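# Lower the cover fully onto the toaster

## Task

Place the cover over the toaster and lower it until it sits fully down.

## Robot and tools

Robot: two arms, left_arm and right_arm, each with a parallel two-finger gripper. The fingers point along the gripper's +z axis and close along its y axis. end_effector_position is the point between the finger pads, roughly 1 cm short of the tips.

Frame: one scene frame for both arms. The origin is at table-top height, halfway between the nominal arm bases. +x points out over the table, +z is up, and left_arm sits on the +y side. Arm names do not match image sides. Positions are in metres and orientation is given as end_effector_quat_wxyz. A BASES line, if present, gives calibrated base places. Printed positions can be off, more so at long reach.

Rows: every motion command uses rows of 14 numbers, each in [-1, 1]: dx, dy, dz, rx, ry, rz, opening for left_arm, then the same seven for right_arm. Always send all 14, even if one arm stays still. dx, dy, dz, rx, ry, rz are offsets, not poses, measured in scene axes from that arm's Hand target at the start of the action or move. 1.0 equals 0.6 m for dx, dy, dz and 180 degrees for rotation; rx, ry, rz form a single rotation vector, applied about the Hand target's position. A translation longer than 1.0 is shortened along its direction. Opening is absolute: +1 is fully open (0.094 m), -1 is closed. A 0 in the opening slot commands a half-closed gripper, so to keep a gripper unchanged repeat its current command (see Tool commands in the result).

execute_actions(actions, cameras): actions is a list of actions; each action is a list of up to 15 rows, one per 1/30 s control step, and a short action keeps its last row until 15 steps are used. All rows in one action count from the action's starting Hand target, not from the row before. The next action starts from the new Hand target, so repeating an offset keeps moving further. An empty list only returns state and images. cameras chooses images: omitted, null or ["all"] gives all; [] gives none; an unknown name invalidates the call.

move(target, speed, blend, opening_speed, blocking, cameras): target is one 14-number row, or up to 15 rows differing only in pose offsets, all measured from the same starting Hand targets. The gripper goes in a straight line, turning the short way. speed is top path speed in m/s, 0.002 to 0.5 (default 0.25), rotation capped at twice that in rad/s; one value or one per target. blend (m) rounds corners for a list. opening_speed (0.2 or more, scale units per second) ramps the fingers; otherwise the opening is sent at once. Paths last at least 0.5 s and stop at 10 s. Moves do not avoid obstacles or the other arm. Faster moves lag, stray and hit harder; a target set far beyond a contact pushes harder. blocking=false returns after 0.5 s while it runs; then wait or stop before other motion. The result adds a move: line: done (at rest within 10 mm and 2 degrees), off_target, moving, held, or fault, plus limits (paced = pose clipped, held = steps withheld). done says nothing about contact.

wait(seconds 0 to 10): lets time pass while arms keep their last command. stop(): brakes a running move. zoom_image(camera, region [x0, y0, x1, y1] in pixels, max 504x504): enlarges part of a camera's latest image. Cameras: cam_head_left, cam_head_right, cam_high, cam_low (896x504), cam_left_wrist, cam_right_wrist (616x616). finished_scene(scene, chance_done): scene is the current scene number, chance_done your 1 to 99 percent estimate; it is final.

Controller behaviour: each step the command is clipped to within 100 mm and 20 degrees of the measured pose, so Hand target in the result may fall short of what you asked; give further offsets from it. Grippers often rest about 1 cm off in free air, from friction and weight, which is not evidence of contact. An arm blocked by an object keeps pushing; to release it, send a target back past the gripper, or zeros for all six pose numbers to re-command the Hand target. A pose unreachable line means the clearance check withheld that arm's command; it does not protect gripper-to-gripper collisions. HELD in step readings marks withheld steps.

Grip readings: grip_measured uses the opening scale, reads up to about 1.6 mm wide when empty and up to about 3 mm narrow on a hard part when squeezed. Commanding slightly below first-contact reading gives a light grip; about 0.11 below presses at full force (roughly 50 to 62 N per pad). Open well above grip_measured to release. grip_effort_nm is motor effort (negative = closing), not pad force. Joint torques include arm weight and have offsets; numbers 3 and 4 wrap at ±28 N m.

Cautions: nothing may fall off or be left off the table. Avoid drops, releasing parts that are still moving, slams, hard impacts and heavy pressing; a hard collision between arms can end the attempt. Occasionally a held part gets a brief tug, so grip firmly. Motors heat when holding loads, reaching far or pushing against something unreachable; a MOTOR HOT line appears near 85 °C, and at 100 °C that arm goes limp for 30 to 60 s or more (OVER-TEMPERATURE FAULT). Near the arm base axis, small motions can swing the whole arm. The cover must stay seated fully down with the robot let go before finishing.

Each tool is called after "Request:" as name([rows], argument=value, ...), one row to a line, values as JSON.

## Session

Request:
execute_actions(actions=[])

Scene clock: 0.00 s.
left_arm: end_effector_position=(+0.6859, +0.2742, +0.1082) grip_measured=+1.000 grip_effort_nm=n/a end_effector_quat_wxyz=(+0.188, -0.316, +0.888, +0.275) | right_arm: end_effector_position=(+0.9121, -0.3845, +0.2661) grip_measured=+1.000 grip_effort_nm=n/a end_effector_quat_wxyz=(+0.405, +0.051, +0.893, -0.187)
Joint positions: left_arm=[-0.131 2.278 2.089 -1.275 -0.672 -0.774 0.094] | right_arm=[-0.156 2.417 2.555 -0.817 0.293 -0.146 0.094]
Joint velocities: left_arm=[-0.005 -0.015 0.007 0.002 0.022 -0.066 0] | right_arm=[-0.005 -0.005 0.007 -0.012 -0.095 -0.007 0]
Joint torques (N m): no reading
Heat: left arm: hottest shoulder 29 °C; right arm: hottest shoulder 33 °C.
Hand target: left_arm +0.6933, +0.2733, +0.1226; +0.202, -0.321, +0.886, +0.268 | right_arm +0.9154, -0.3848, +0.2776; +0.416, +0.053, +0.888, -0.187
Tool commands: left_gripper/opening=+1.0 right_gripper/opening=+1.0

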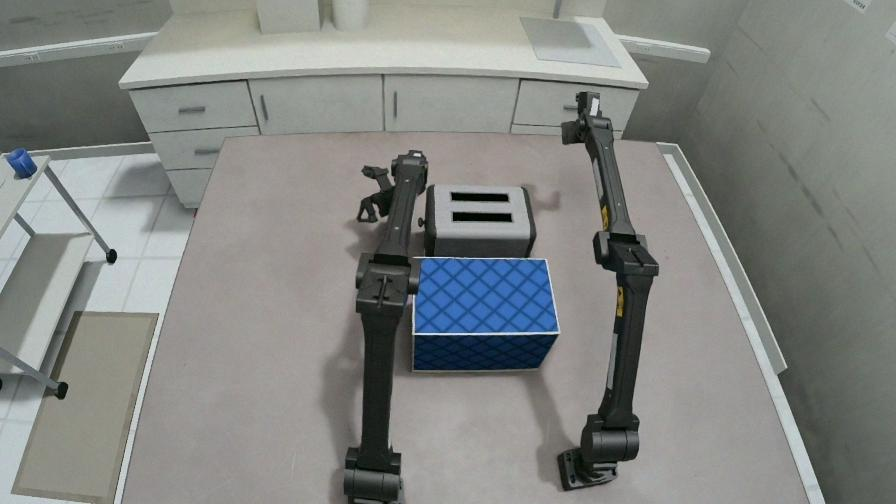

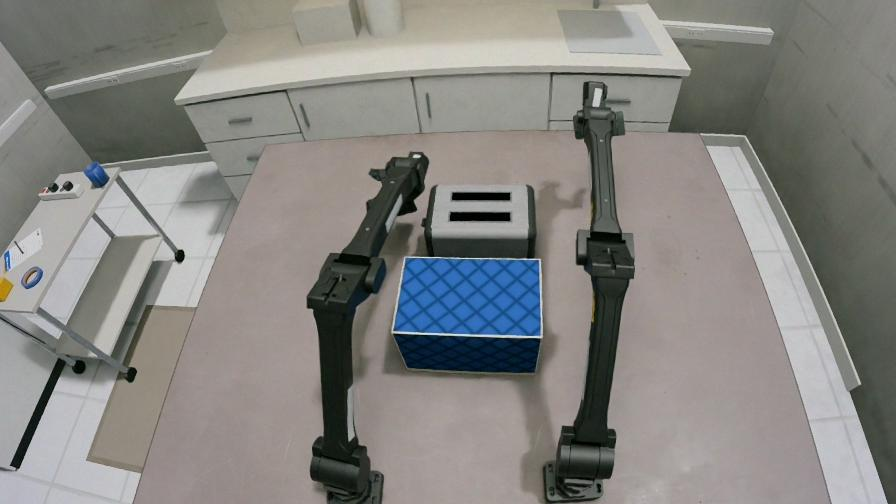

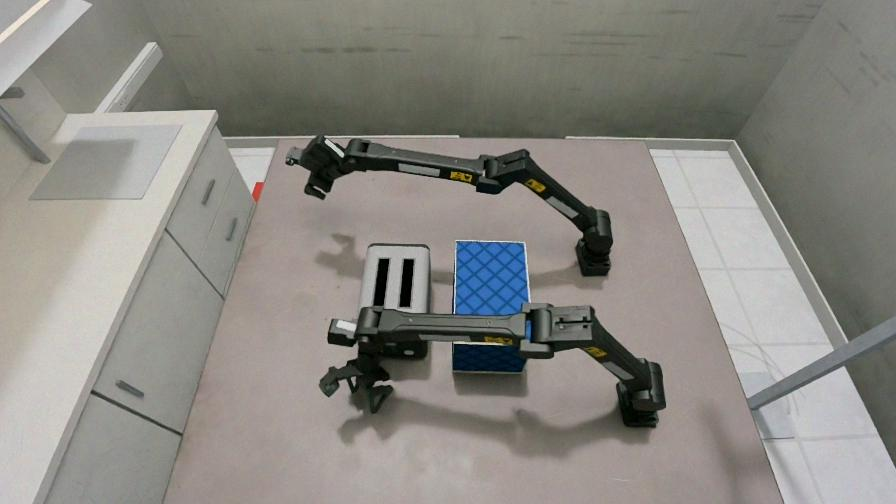

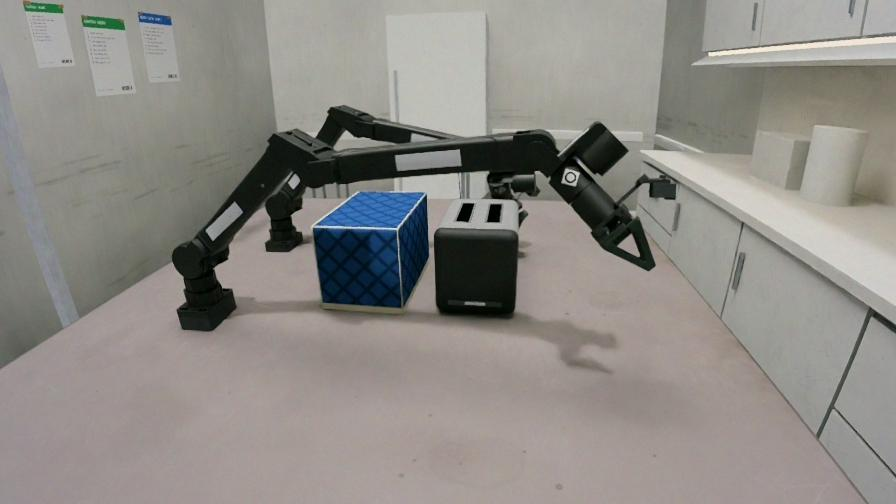

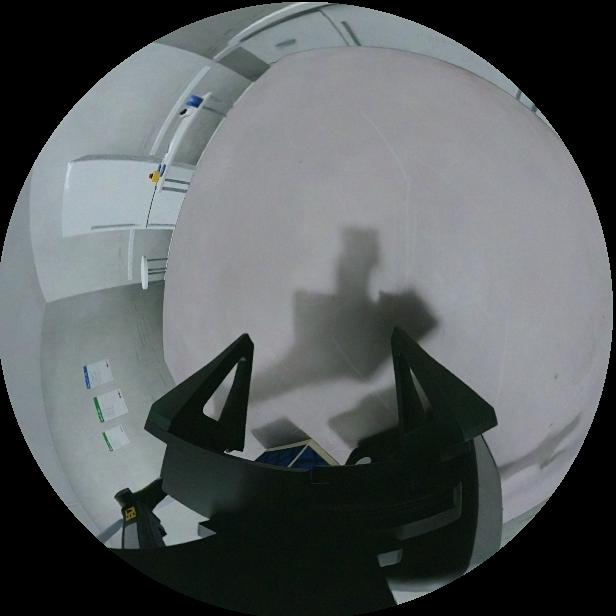

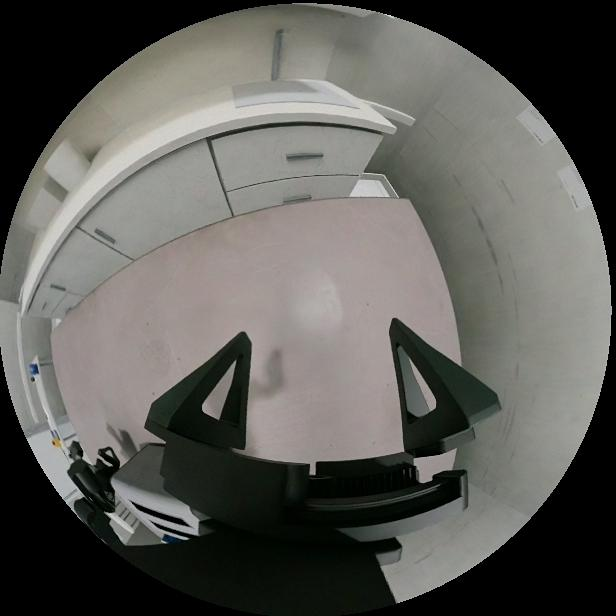

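Request:
zoom_image(camera="cam_low", region=[280, 150, 540, 340])

Request:
zoom_image(camera="cam_head_right", region=[370, 160, 570, 390])

Request:
zoom_image(camera="cam_high", region=[300, 220, 560, 420])

Scaled by 1.938.

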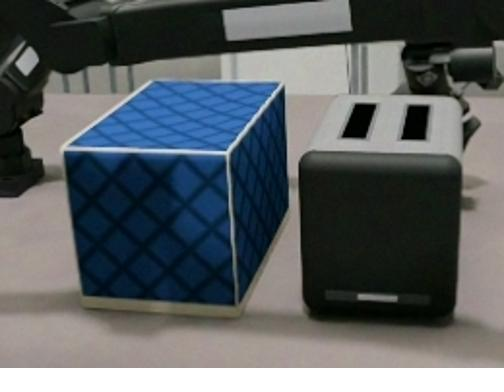

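Scaled by 2.191.

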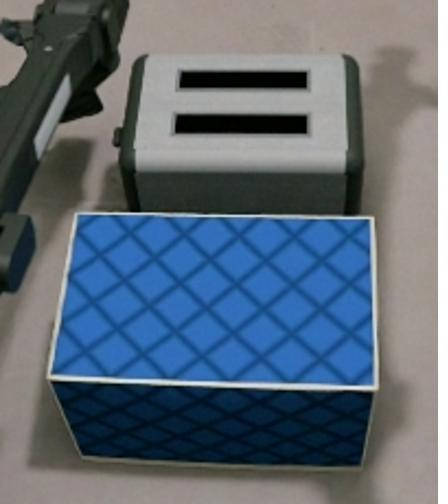

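Scaled by 1.938.

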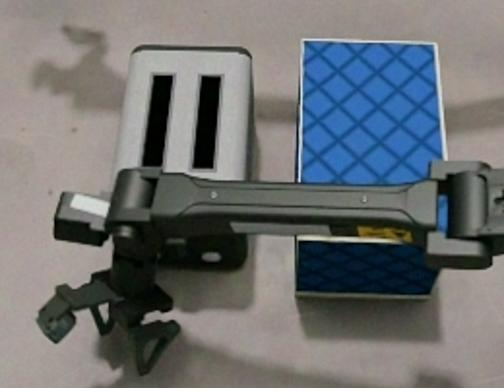

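Request:
move([
  [0,0.12,0.35,0,0,0,1,-0.2,0,0.12,0,0,0,1],
  [-0.488,0.112,0.378,-0.189,-0.085,-0.757,1,-0.858,0.075,0.12,0.097,0.05,0.583,1],
], blend=0.05, speed=0.3)

Scene clock: 54.70 s.
left_arm: end_effector_position=(+0.4084, +0.3325, +0.3436) grip_measured=+1.000 grip_effort_nm=0.002 end_effector_quat_wxyz=(+0.382, +0.581, +0.688, -0.207) | right_arm: end_effector_position=(+0.4106, -0.3407, +0.3519) grip_measured=+1.000 grip_effort_nm=-0.007 end_effector_quat_wxyz=(+0.375, -0.580, +0.705, +0.161)
Joint positions: left_arm=[0.459 1.522 1.518 -1.68 0.894 1.92 0.094] | right_arm=[-0.625 1.436 1.414 -1.673 -0.834 -2.02 0.094]
Joint velocities: left_arm=[-0.005 0.005 0.007 -0.002 -0.037 -0.007 0] | right_arm=[-0.015 0.015 -0.017 0.002 0.037 -0.022 0]
Joint torques (N m): left_arm=[0.85 -15.62 7.17 -0.61 0.44 0.14] | right_arm=[-1.79 -10.29 7.84 -0.29 -0.39 -0.05]
Heat: left arm: hottest shoulder 37 °C; right arm: hottest shoulder 38 °C.
Hand target: left_arm +0.4022, +0.3378, +0.3531; +0.327, +0.625, +0.627, -0.330 | right_arm +0.4025, -0.3425, +0.3552; +0.328, -0.624, +0.638, +0.309
Off the commanded pose: left_arm 0.013 m, 18 deg | right_arm 0.010 m, 23 deg; orientation clipped.
joint sent to its limit (left arm) — joint 4 (wrist pitch), lower limit. The joint targets are off in position and orientation.
joint sent to its limit (right arm) — joint 4 (wrist pitch), lower limit. The joint targets are off in position and orientation.
move: off_target (left_arm, right_arm); limits=paced

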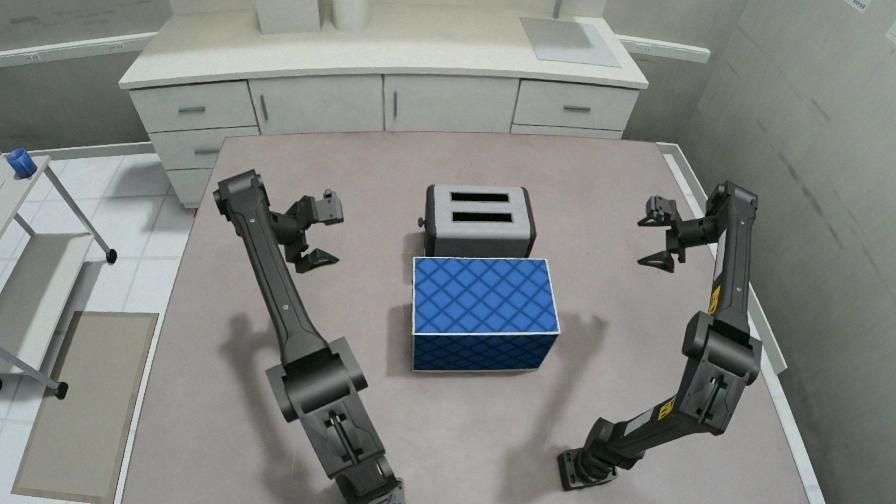

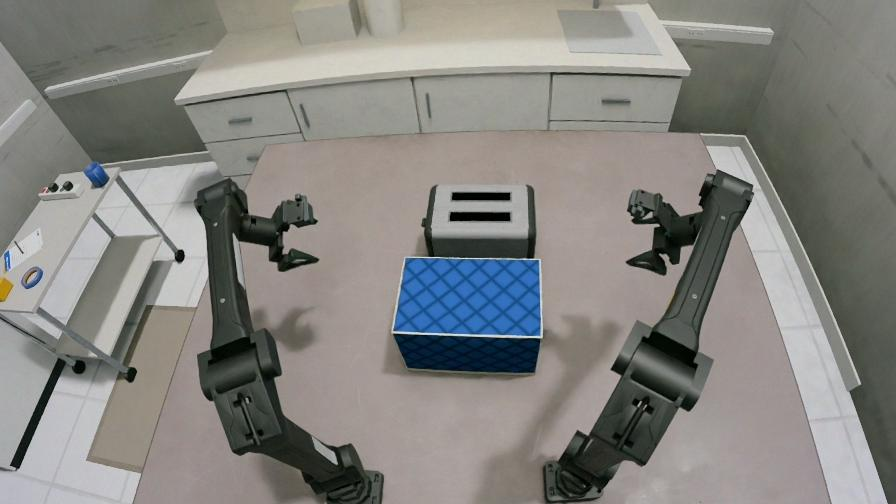

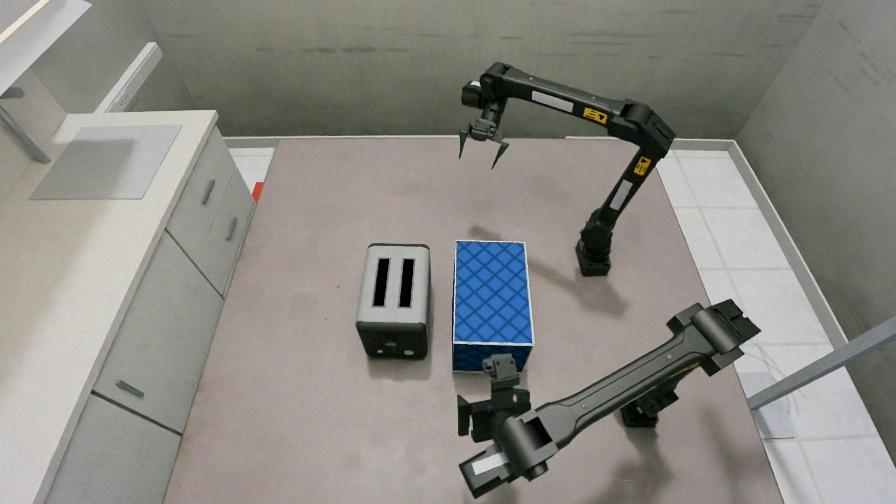

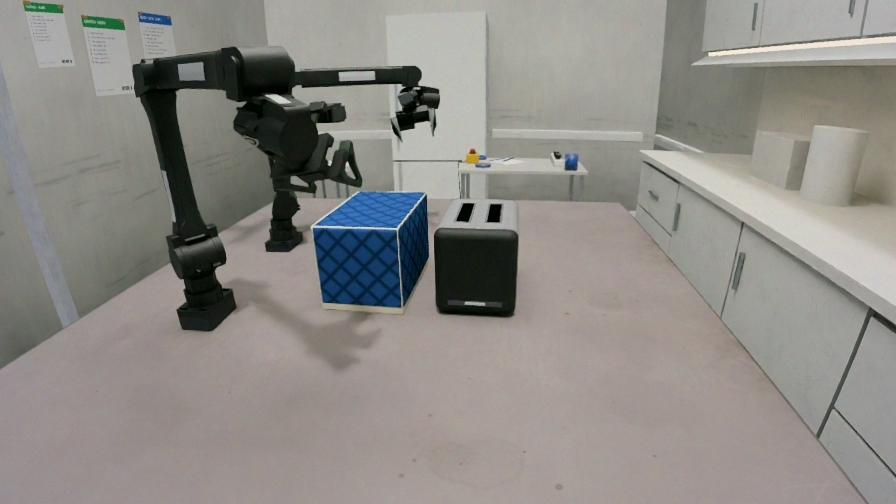

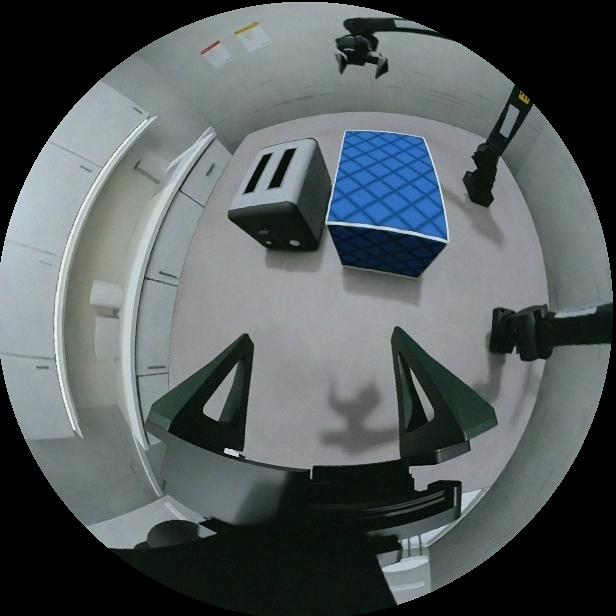

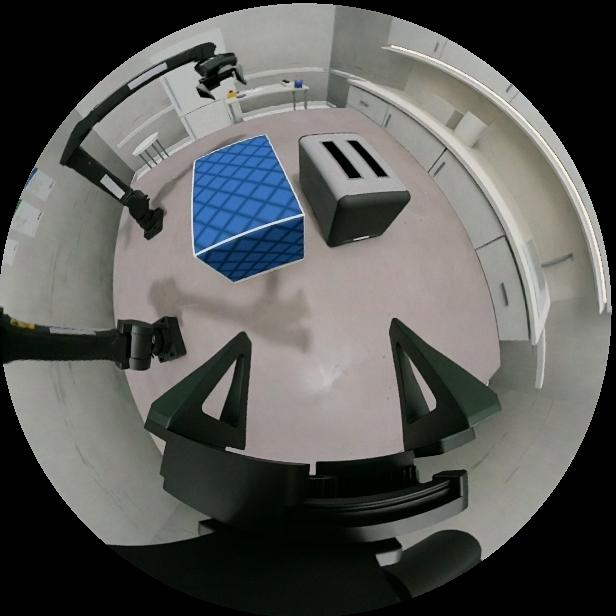

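Request:
move(target=[-0.05,-0.13,-0.355,0.083,0,0,1,-0.054,0.137,-0.358,-0.083,0,0,1], speed=0.2)

Scene clock: 70.43 s.
left_arm: end_effector_position=(+0.3663, +0.2669, +0.1419) grip_measured=+1.000 grip_effort_nm=-0.007 end_effector_quat_wxyz=(+0.245, +0.658, +0.668, -0.246) | right_arm: end_effector_position=(+0.3703, -0.2622, +0.1515) grip_measured=+1.000 grip_effort_nm=-0.012 end_effector_quat_wxyz=(-0.256, +0.665, -0.669, -0.211)
Joint positions: left_arm=[0.284 1.599 1.119 -1.327 0.675 1.929 0.094] | right_arm=[-0.424 1.499 0.981 -1.278 -0.644 -2.028 0.094]
Joint velocities: left_arm=[0.005 -0.005 -0.002 0.017 -0.081 0.051 0] | right_arm=[0.005 0.005 -0.002 -0.022 0.095 -0.007 0]
Joint torques (N m): left_arm=[-1.2 -13.1 6.61 -0.02 0.32 -0.06] | right_arm=[0.03 -6.77 6.67 -0.05 -0.3 0.3]
Heat: left arm: hottest shoulder 35 °C; right arm: hottest shoulder 37 °C.
Hand target: left_arm +0.3709, +0.2632, +0.1390; +0.242, +0.661, +0.667, -0.246 | right_arm +0.3689, -0.2577, +0.1414; -0.247, +0.661, -0.672, -0.224
Off the commanded pose: left_arm 0.009 m, 1 deg | right_arm 0.011 m, 2 deg.
move: off_target (right_arm)

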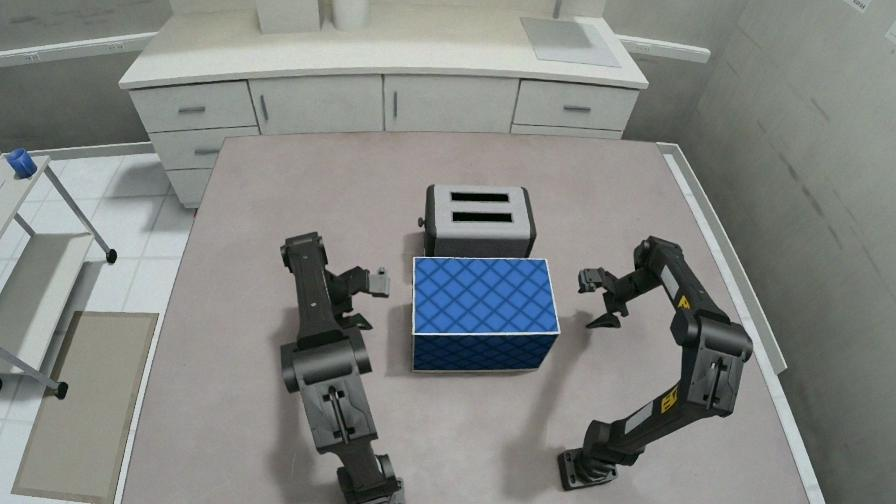

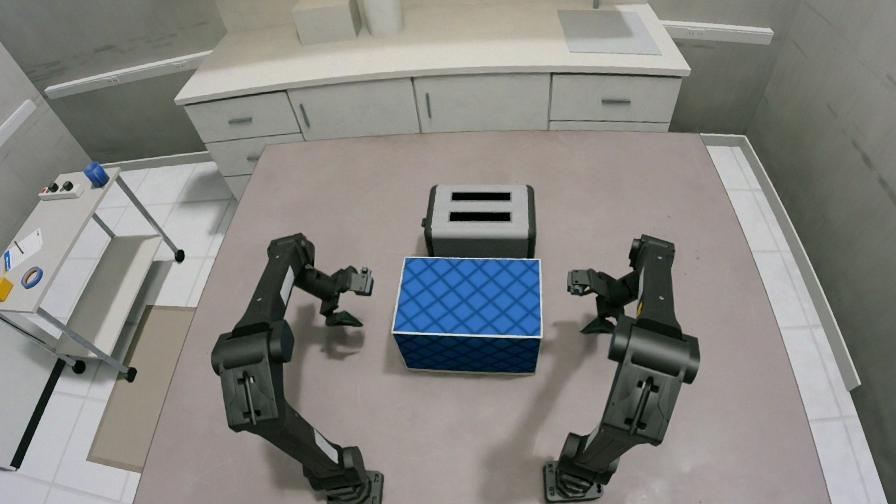

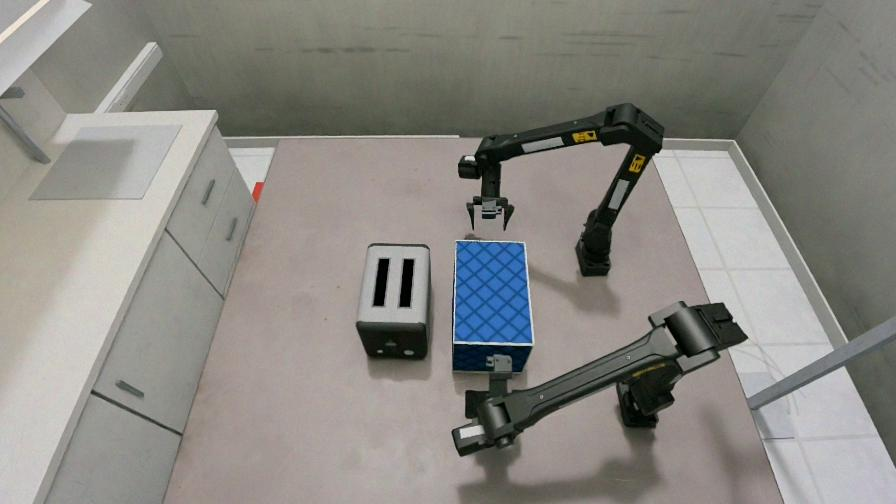

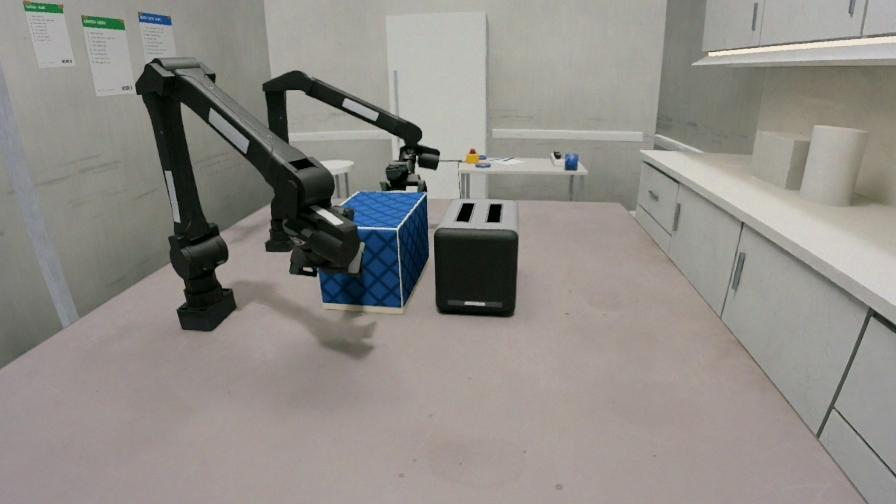

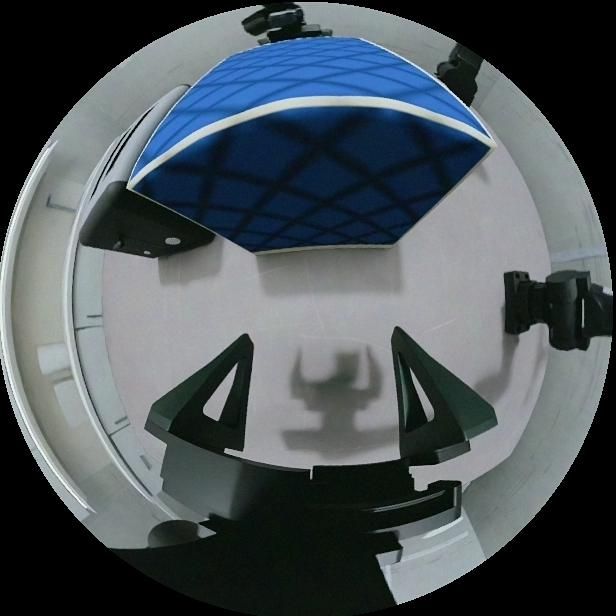

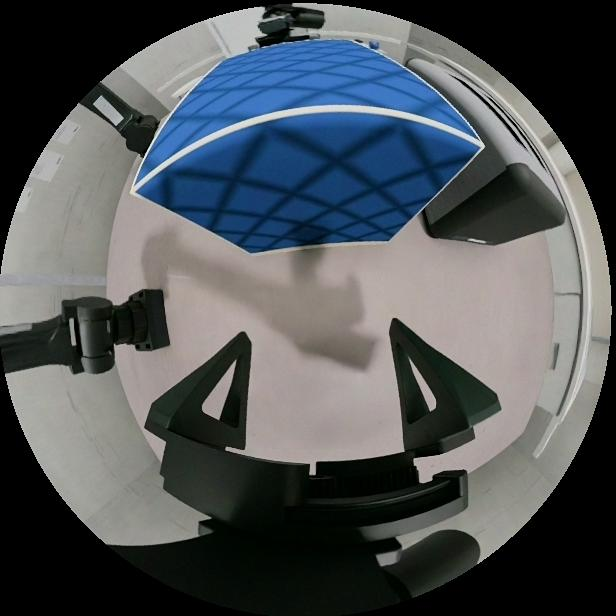

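Request:
move(target=[0,0.06,0.03,0,0.32,0.385,1,0,-0.06,0.02,0,0.32,-0.385,1], speed=0.4, cameras=[])

Request:
move(target=[0,0,0,0,0.32,0.385,1,0,0,0,0,0.32,-0.385,1], speed=0.4)

Scene clock: 82.70 s.
left_arm: end_effector_position=(+0.3595, +0.2886, +0.1512) grip_measured=+1.000 grip_effort_nm=-0.017 end_effector_quat_wxyz=(-0.003, +0.001, +0.939, -0.345) | right_arm: end_effector_position=(+0.3545, -0.2824, +0.1482) grip_measured=+1.000 grip_effort_nm=-0.017 end_effector_quat_wxyz=(-0.012, -0.010, +0.945, +0.327)
Joint positions: left_arm=[0.335 1.6 1.147 -1.402 0.654 0.439 0.094] | right_arm=[-0.47 1.545 1.021 -1.395 -0.579 -0.56 0.094]
Joint velocities: left_arm=[-0.005 -0.005 -0.007 -0.007 0.037 0.051 0] | right_arm=[-0.005 -0.015 0.007 -0.007 -0.022 0.037 0]
Joint torques (N m): left_arm=[0.85 -12.75 8.87 -0.73 0.28 0.02] | right_arm=[-1.9 -7.12 11.37 -0.64 -0.19 0.24]
Heat: left arm: hottest shoulder 34 °C; right arm: hottest shoulder 36 °C.
Hand target: left_arm +0.3716, +0.2989, +0.1574; +0.004, -0.007, +0.940, -0.341 | right_arm +0.3690, -0.2940, +0.1527; -0.008, +0.000, +0.947, +0.322
Off the commanded pose: left_arm 0.017 m, 1 deg | right_arm 0.019 m, 1 deg.
move: off_target (left_arm, right_arm)
No camera images: "cameras" was empty.

Scene clock: 85.77 s.
left_arm: end_effector_position=(+0.3591, +0.2907, +0.1512) grip_measured=+1.000 grip_effort_nm=-0.022 end_effector_quat_wxyz=(+0.246, +0.666, -0.664, +0.233) | right_arm: end_effector_position=(+0.3543, -0.2828, +0.1488) grip_measured=+1.000 grip_effort_nm=-0.027 end_effector_quat_wxyz=(-0.268, +0.653, +0.670, +0.230)
Joint positions: left_arm=[0.335 1.602 1.153 -1.41 0.638 -1.138 0.094] | right_arm=[-0.482 1.586 1.047 -1.453 -0.604 0.966 0.094]
Joint velocities: left_arm=[-0.005 -0.005 0.007 -0.017 -0.037 -0.037 0] | right_arm=[-0.015 -0.015 0.007 -0.002 0.007 -0.051 0]
Joint torques (N m): left_arm=[-0.03 -12.75 8.81 -0.64 0.16 -0.02] | right_arm=[-1.9 -7.71 10.76 -0.57 -0.24 0.31]
Heat: left arm: hottest shoulder 34 °C; right arm: hottest shoulder 36 °C.
Hand target: left_arm +0.3716, +0.2989, +0.1573; +0.237, +0.671, -0.662, +0.235 | right_arm +0.3688, -0.2941, +0.1526; -0.259, +0.661, +0.665, +0.231
Off the commanded pose: left_arm 0.016 m, 1 deg | right_arm 0.019 m, 1 deg.
move: off_target (left_arm, right_arm)

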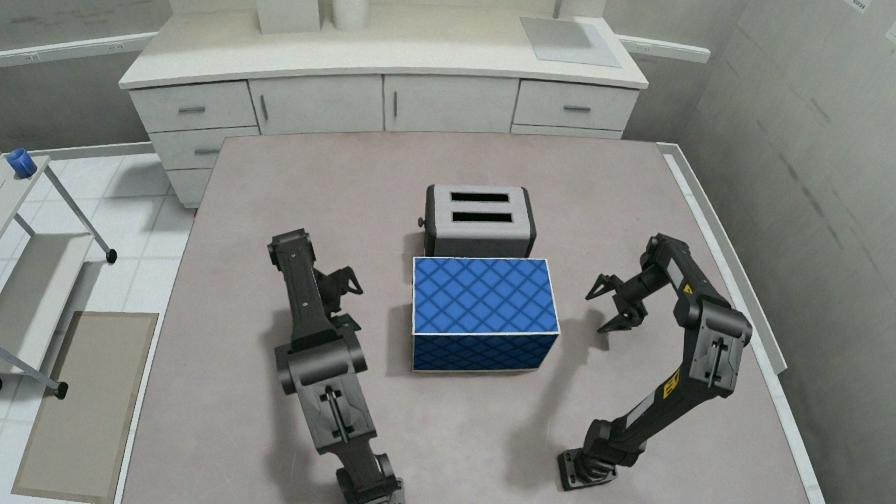

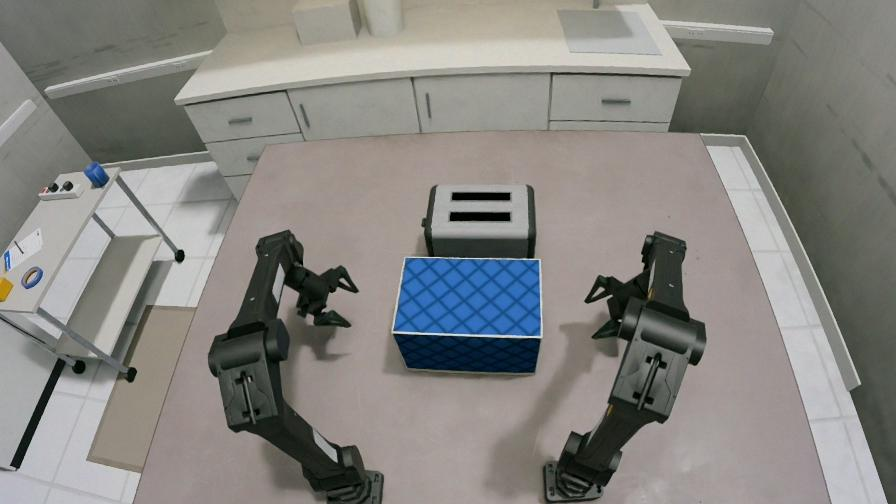

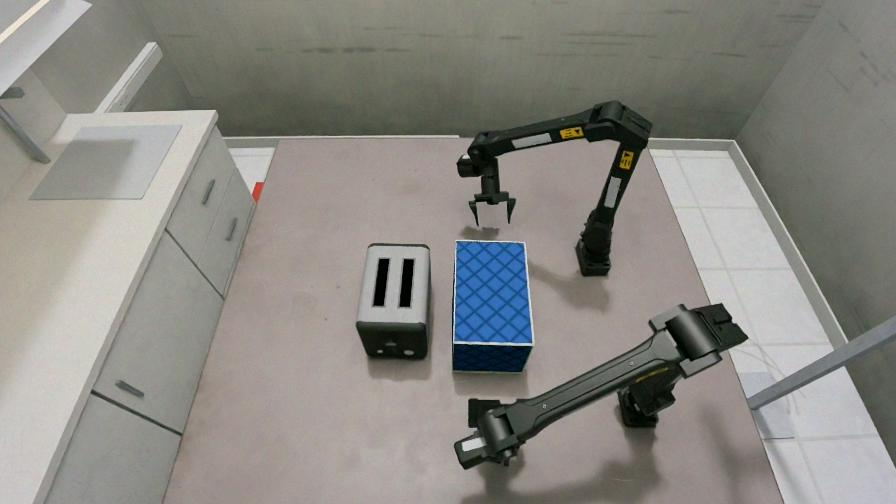

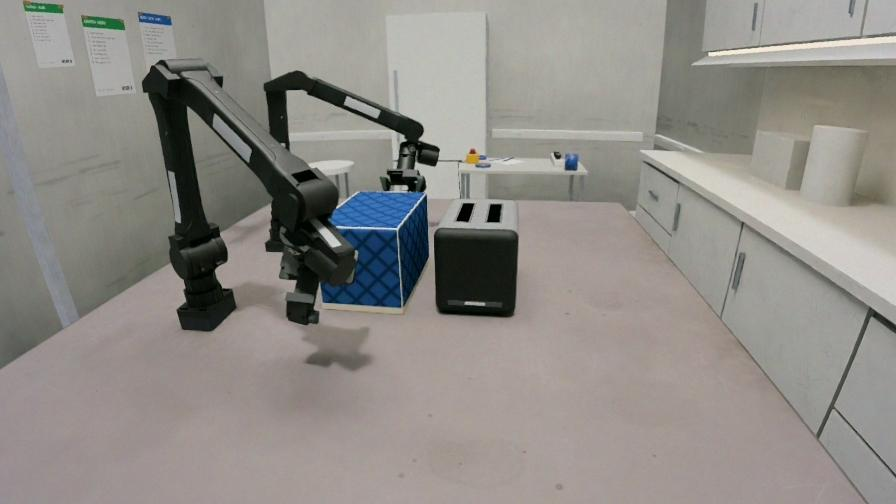

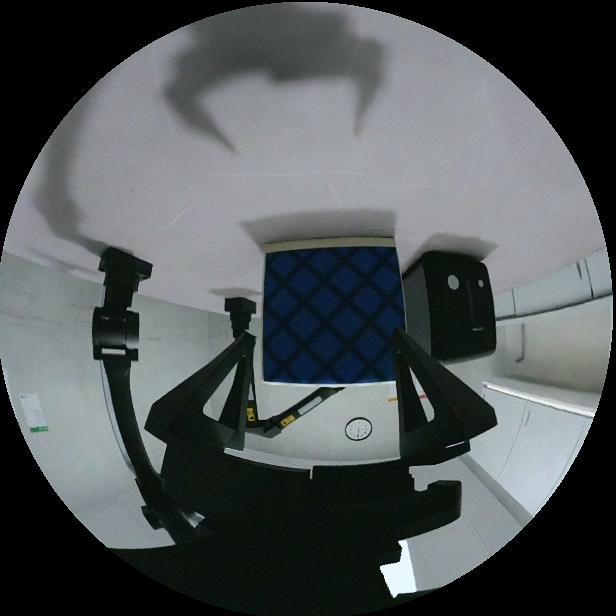

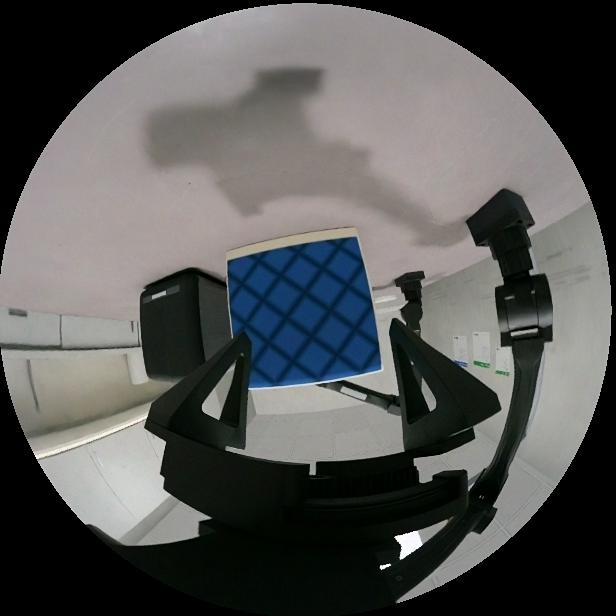

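Request:
move(target=[0.012,-0.132,-0.045,0,0,0,1,0.02,0.1235,-0.03,0,0,0,1], speed=0.15)

Scene clock: 94.37 s.
left_arm: end_effector_position=(+0.3746, +0.2252, +0.1252) grip_measured=+1.000 grip_effort_nm=-0.022 end_effector_quat_wxyz=(+0.244, +0.673, -0.659, +0.231) | right_arm: end_effector_position=(+0.3833, -0.2240, +0.1337) grip_measured=+1.000 grip_effort_nm=-0.027 end_effector_quat_wxyz=(-0.261, +0.659, +0.666, +0.233)
Joint positions: left_arm=[0.175 1.602 1.085 -1.212 0.669 -1.358 0.094] | right_arm=[-0.318 1.586 1.013 -1.281 -0.666 1.181 0.094]
Joint velocities: left_arm=[-0.015 -0.015 -0.007 -0.012 -0.007 0.037 0] | right_arm=[-0.015 0.015 0.002 0.012 0.066 -0.022 0]
Joint torques (N m): left_arm=[-0.79 -14.39 6.19 0.17 0.4 -0.04] | right_arm=[-0.15 -10.17 6.01 -0.08 -0.47 0.3]
Heat: left arm: hottest elbow 34 °C; right arm: hottest shoulder 35 °C.
Hand target: left_arm +0.3772, +0.2204, +0.1294; +0.238, +0.671, -0.662, +0.234 | right_arm +0.3809, -0.2190, +0.1358; -0.260, +0.660, +0.665, +0.234
Off the commanded pose: left_arm 0.009 m, 1 deg | right_arm 0.005 m, 0 deg.
move: done

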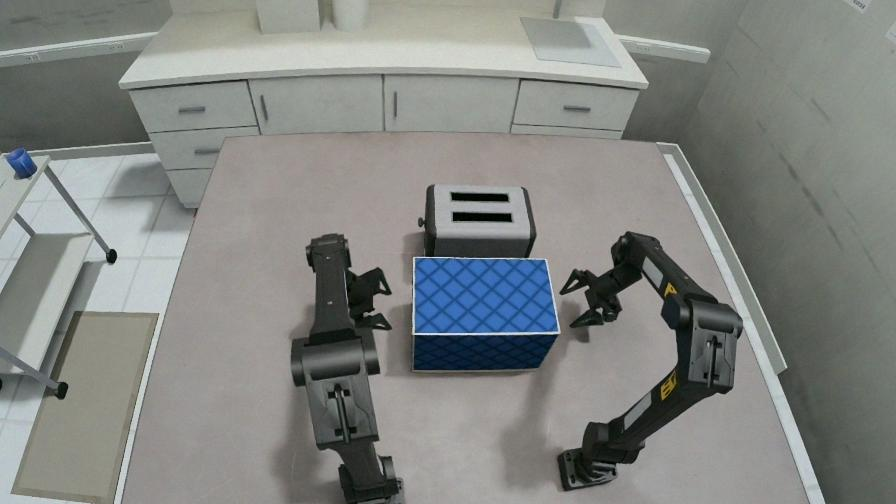

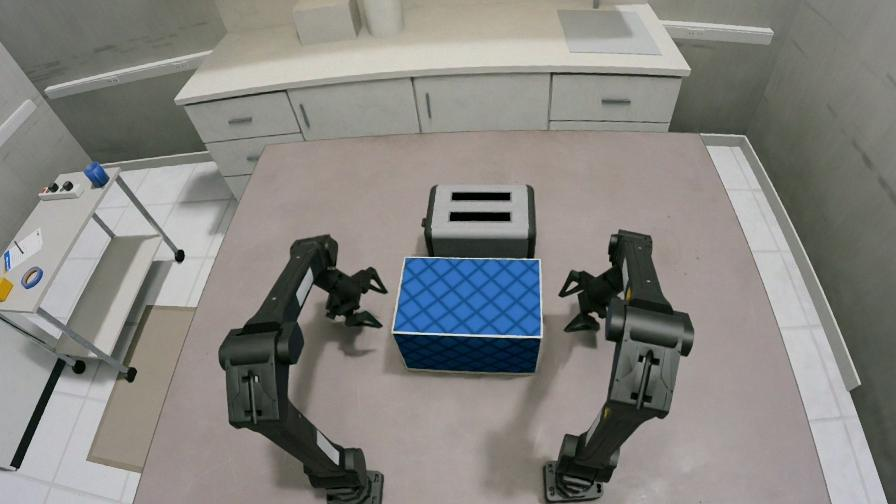

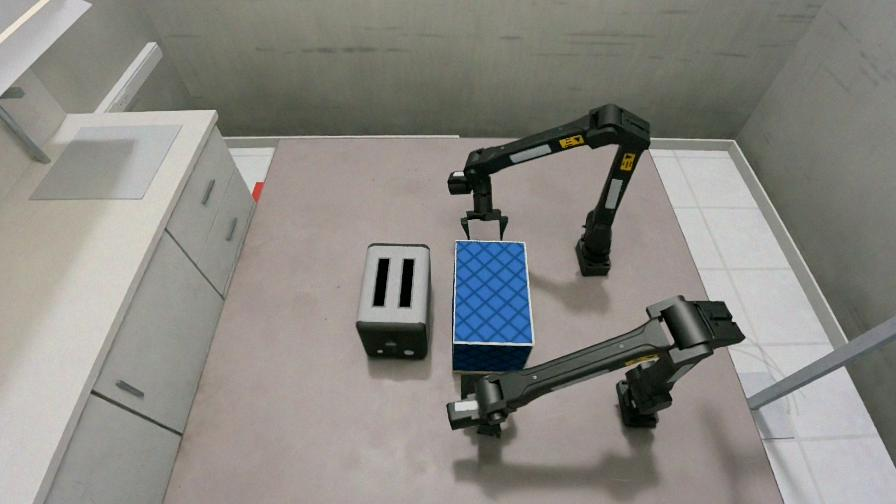

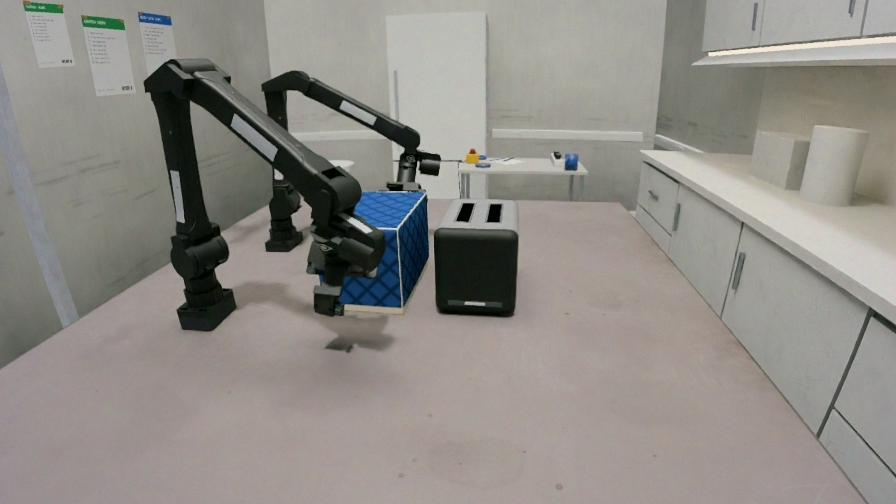

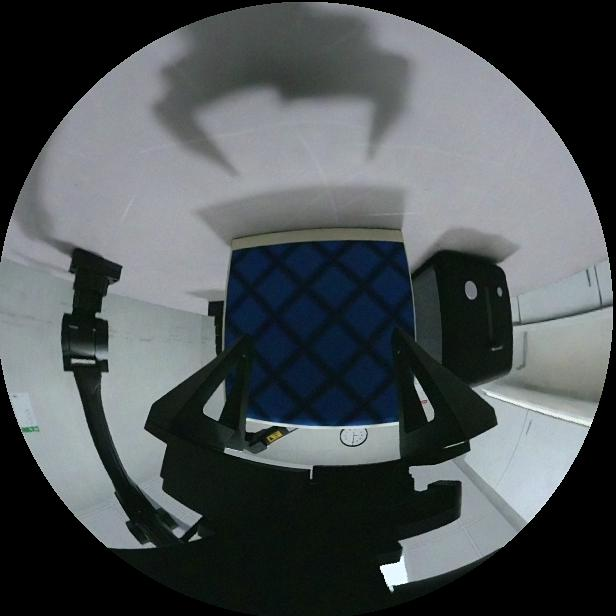

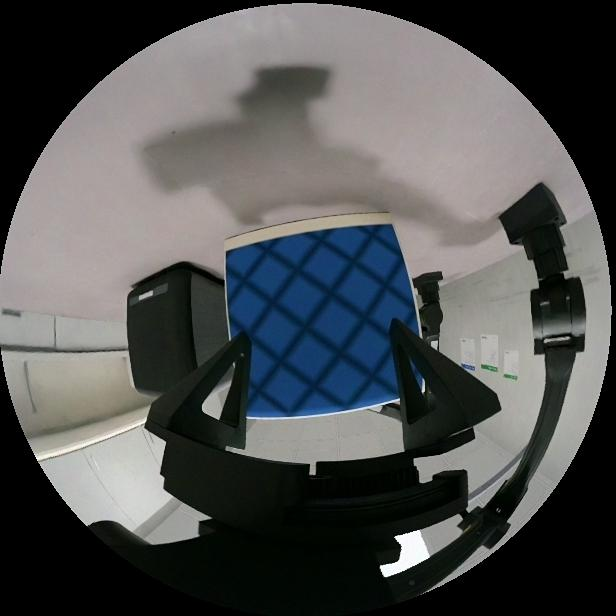

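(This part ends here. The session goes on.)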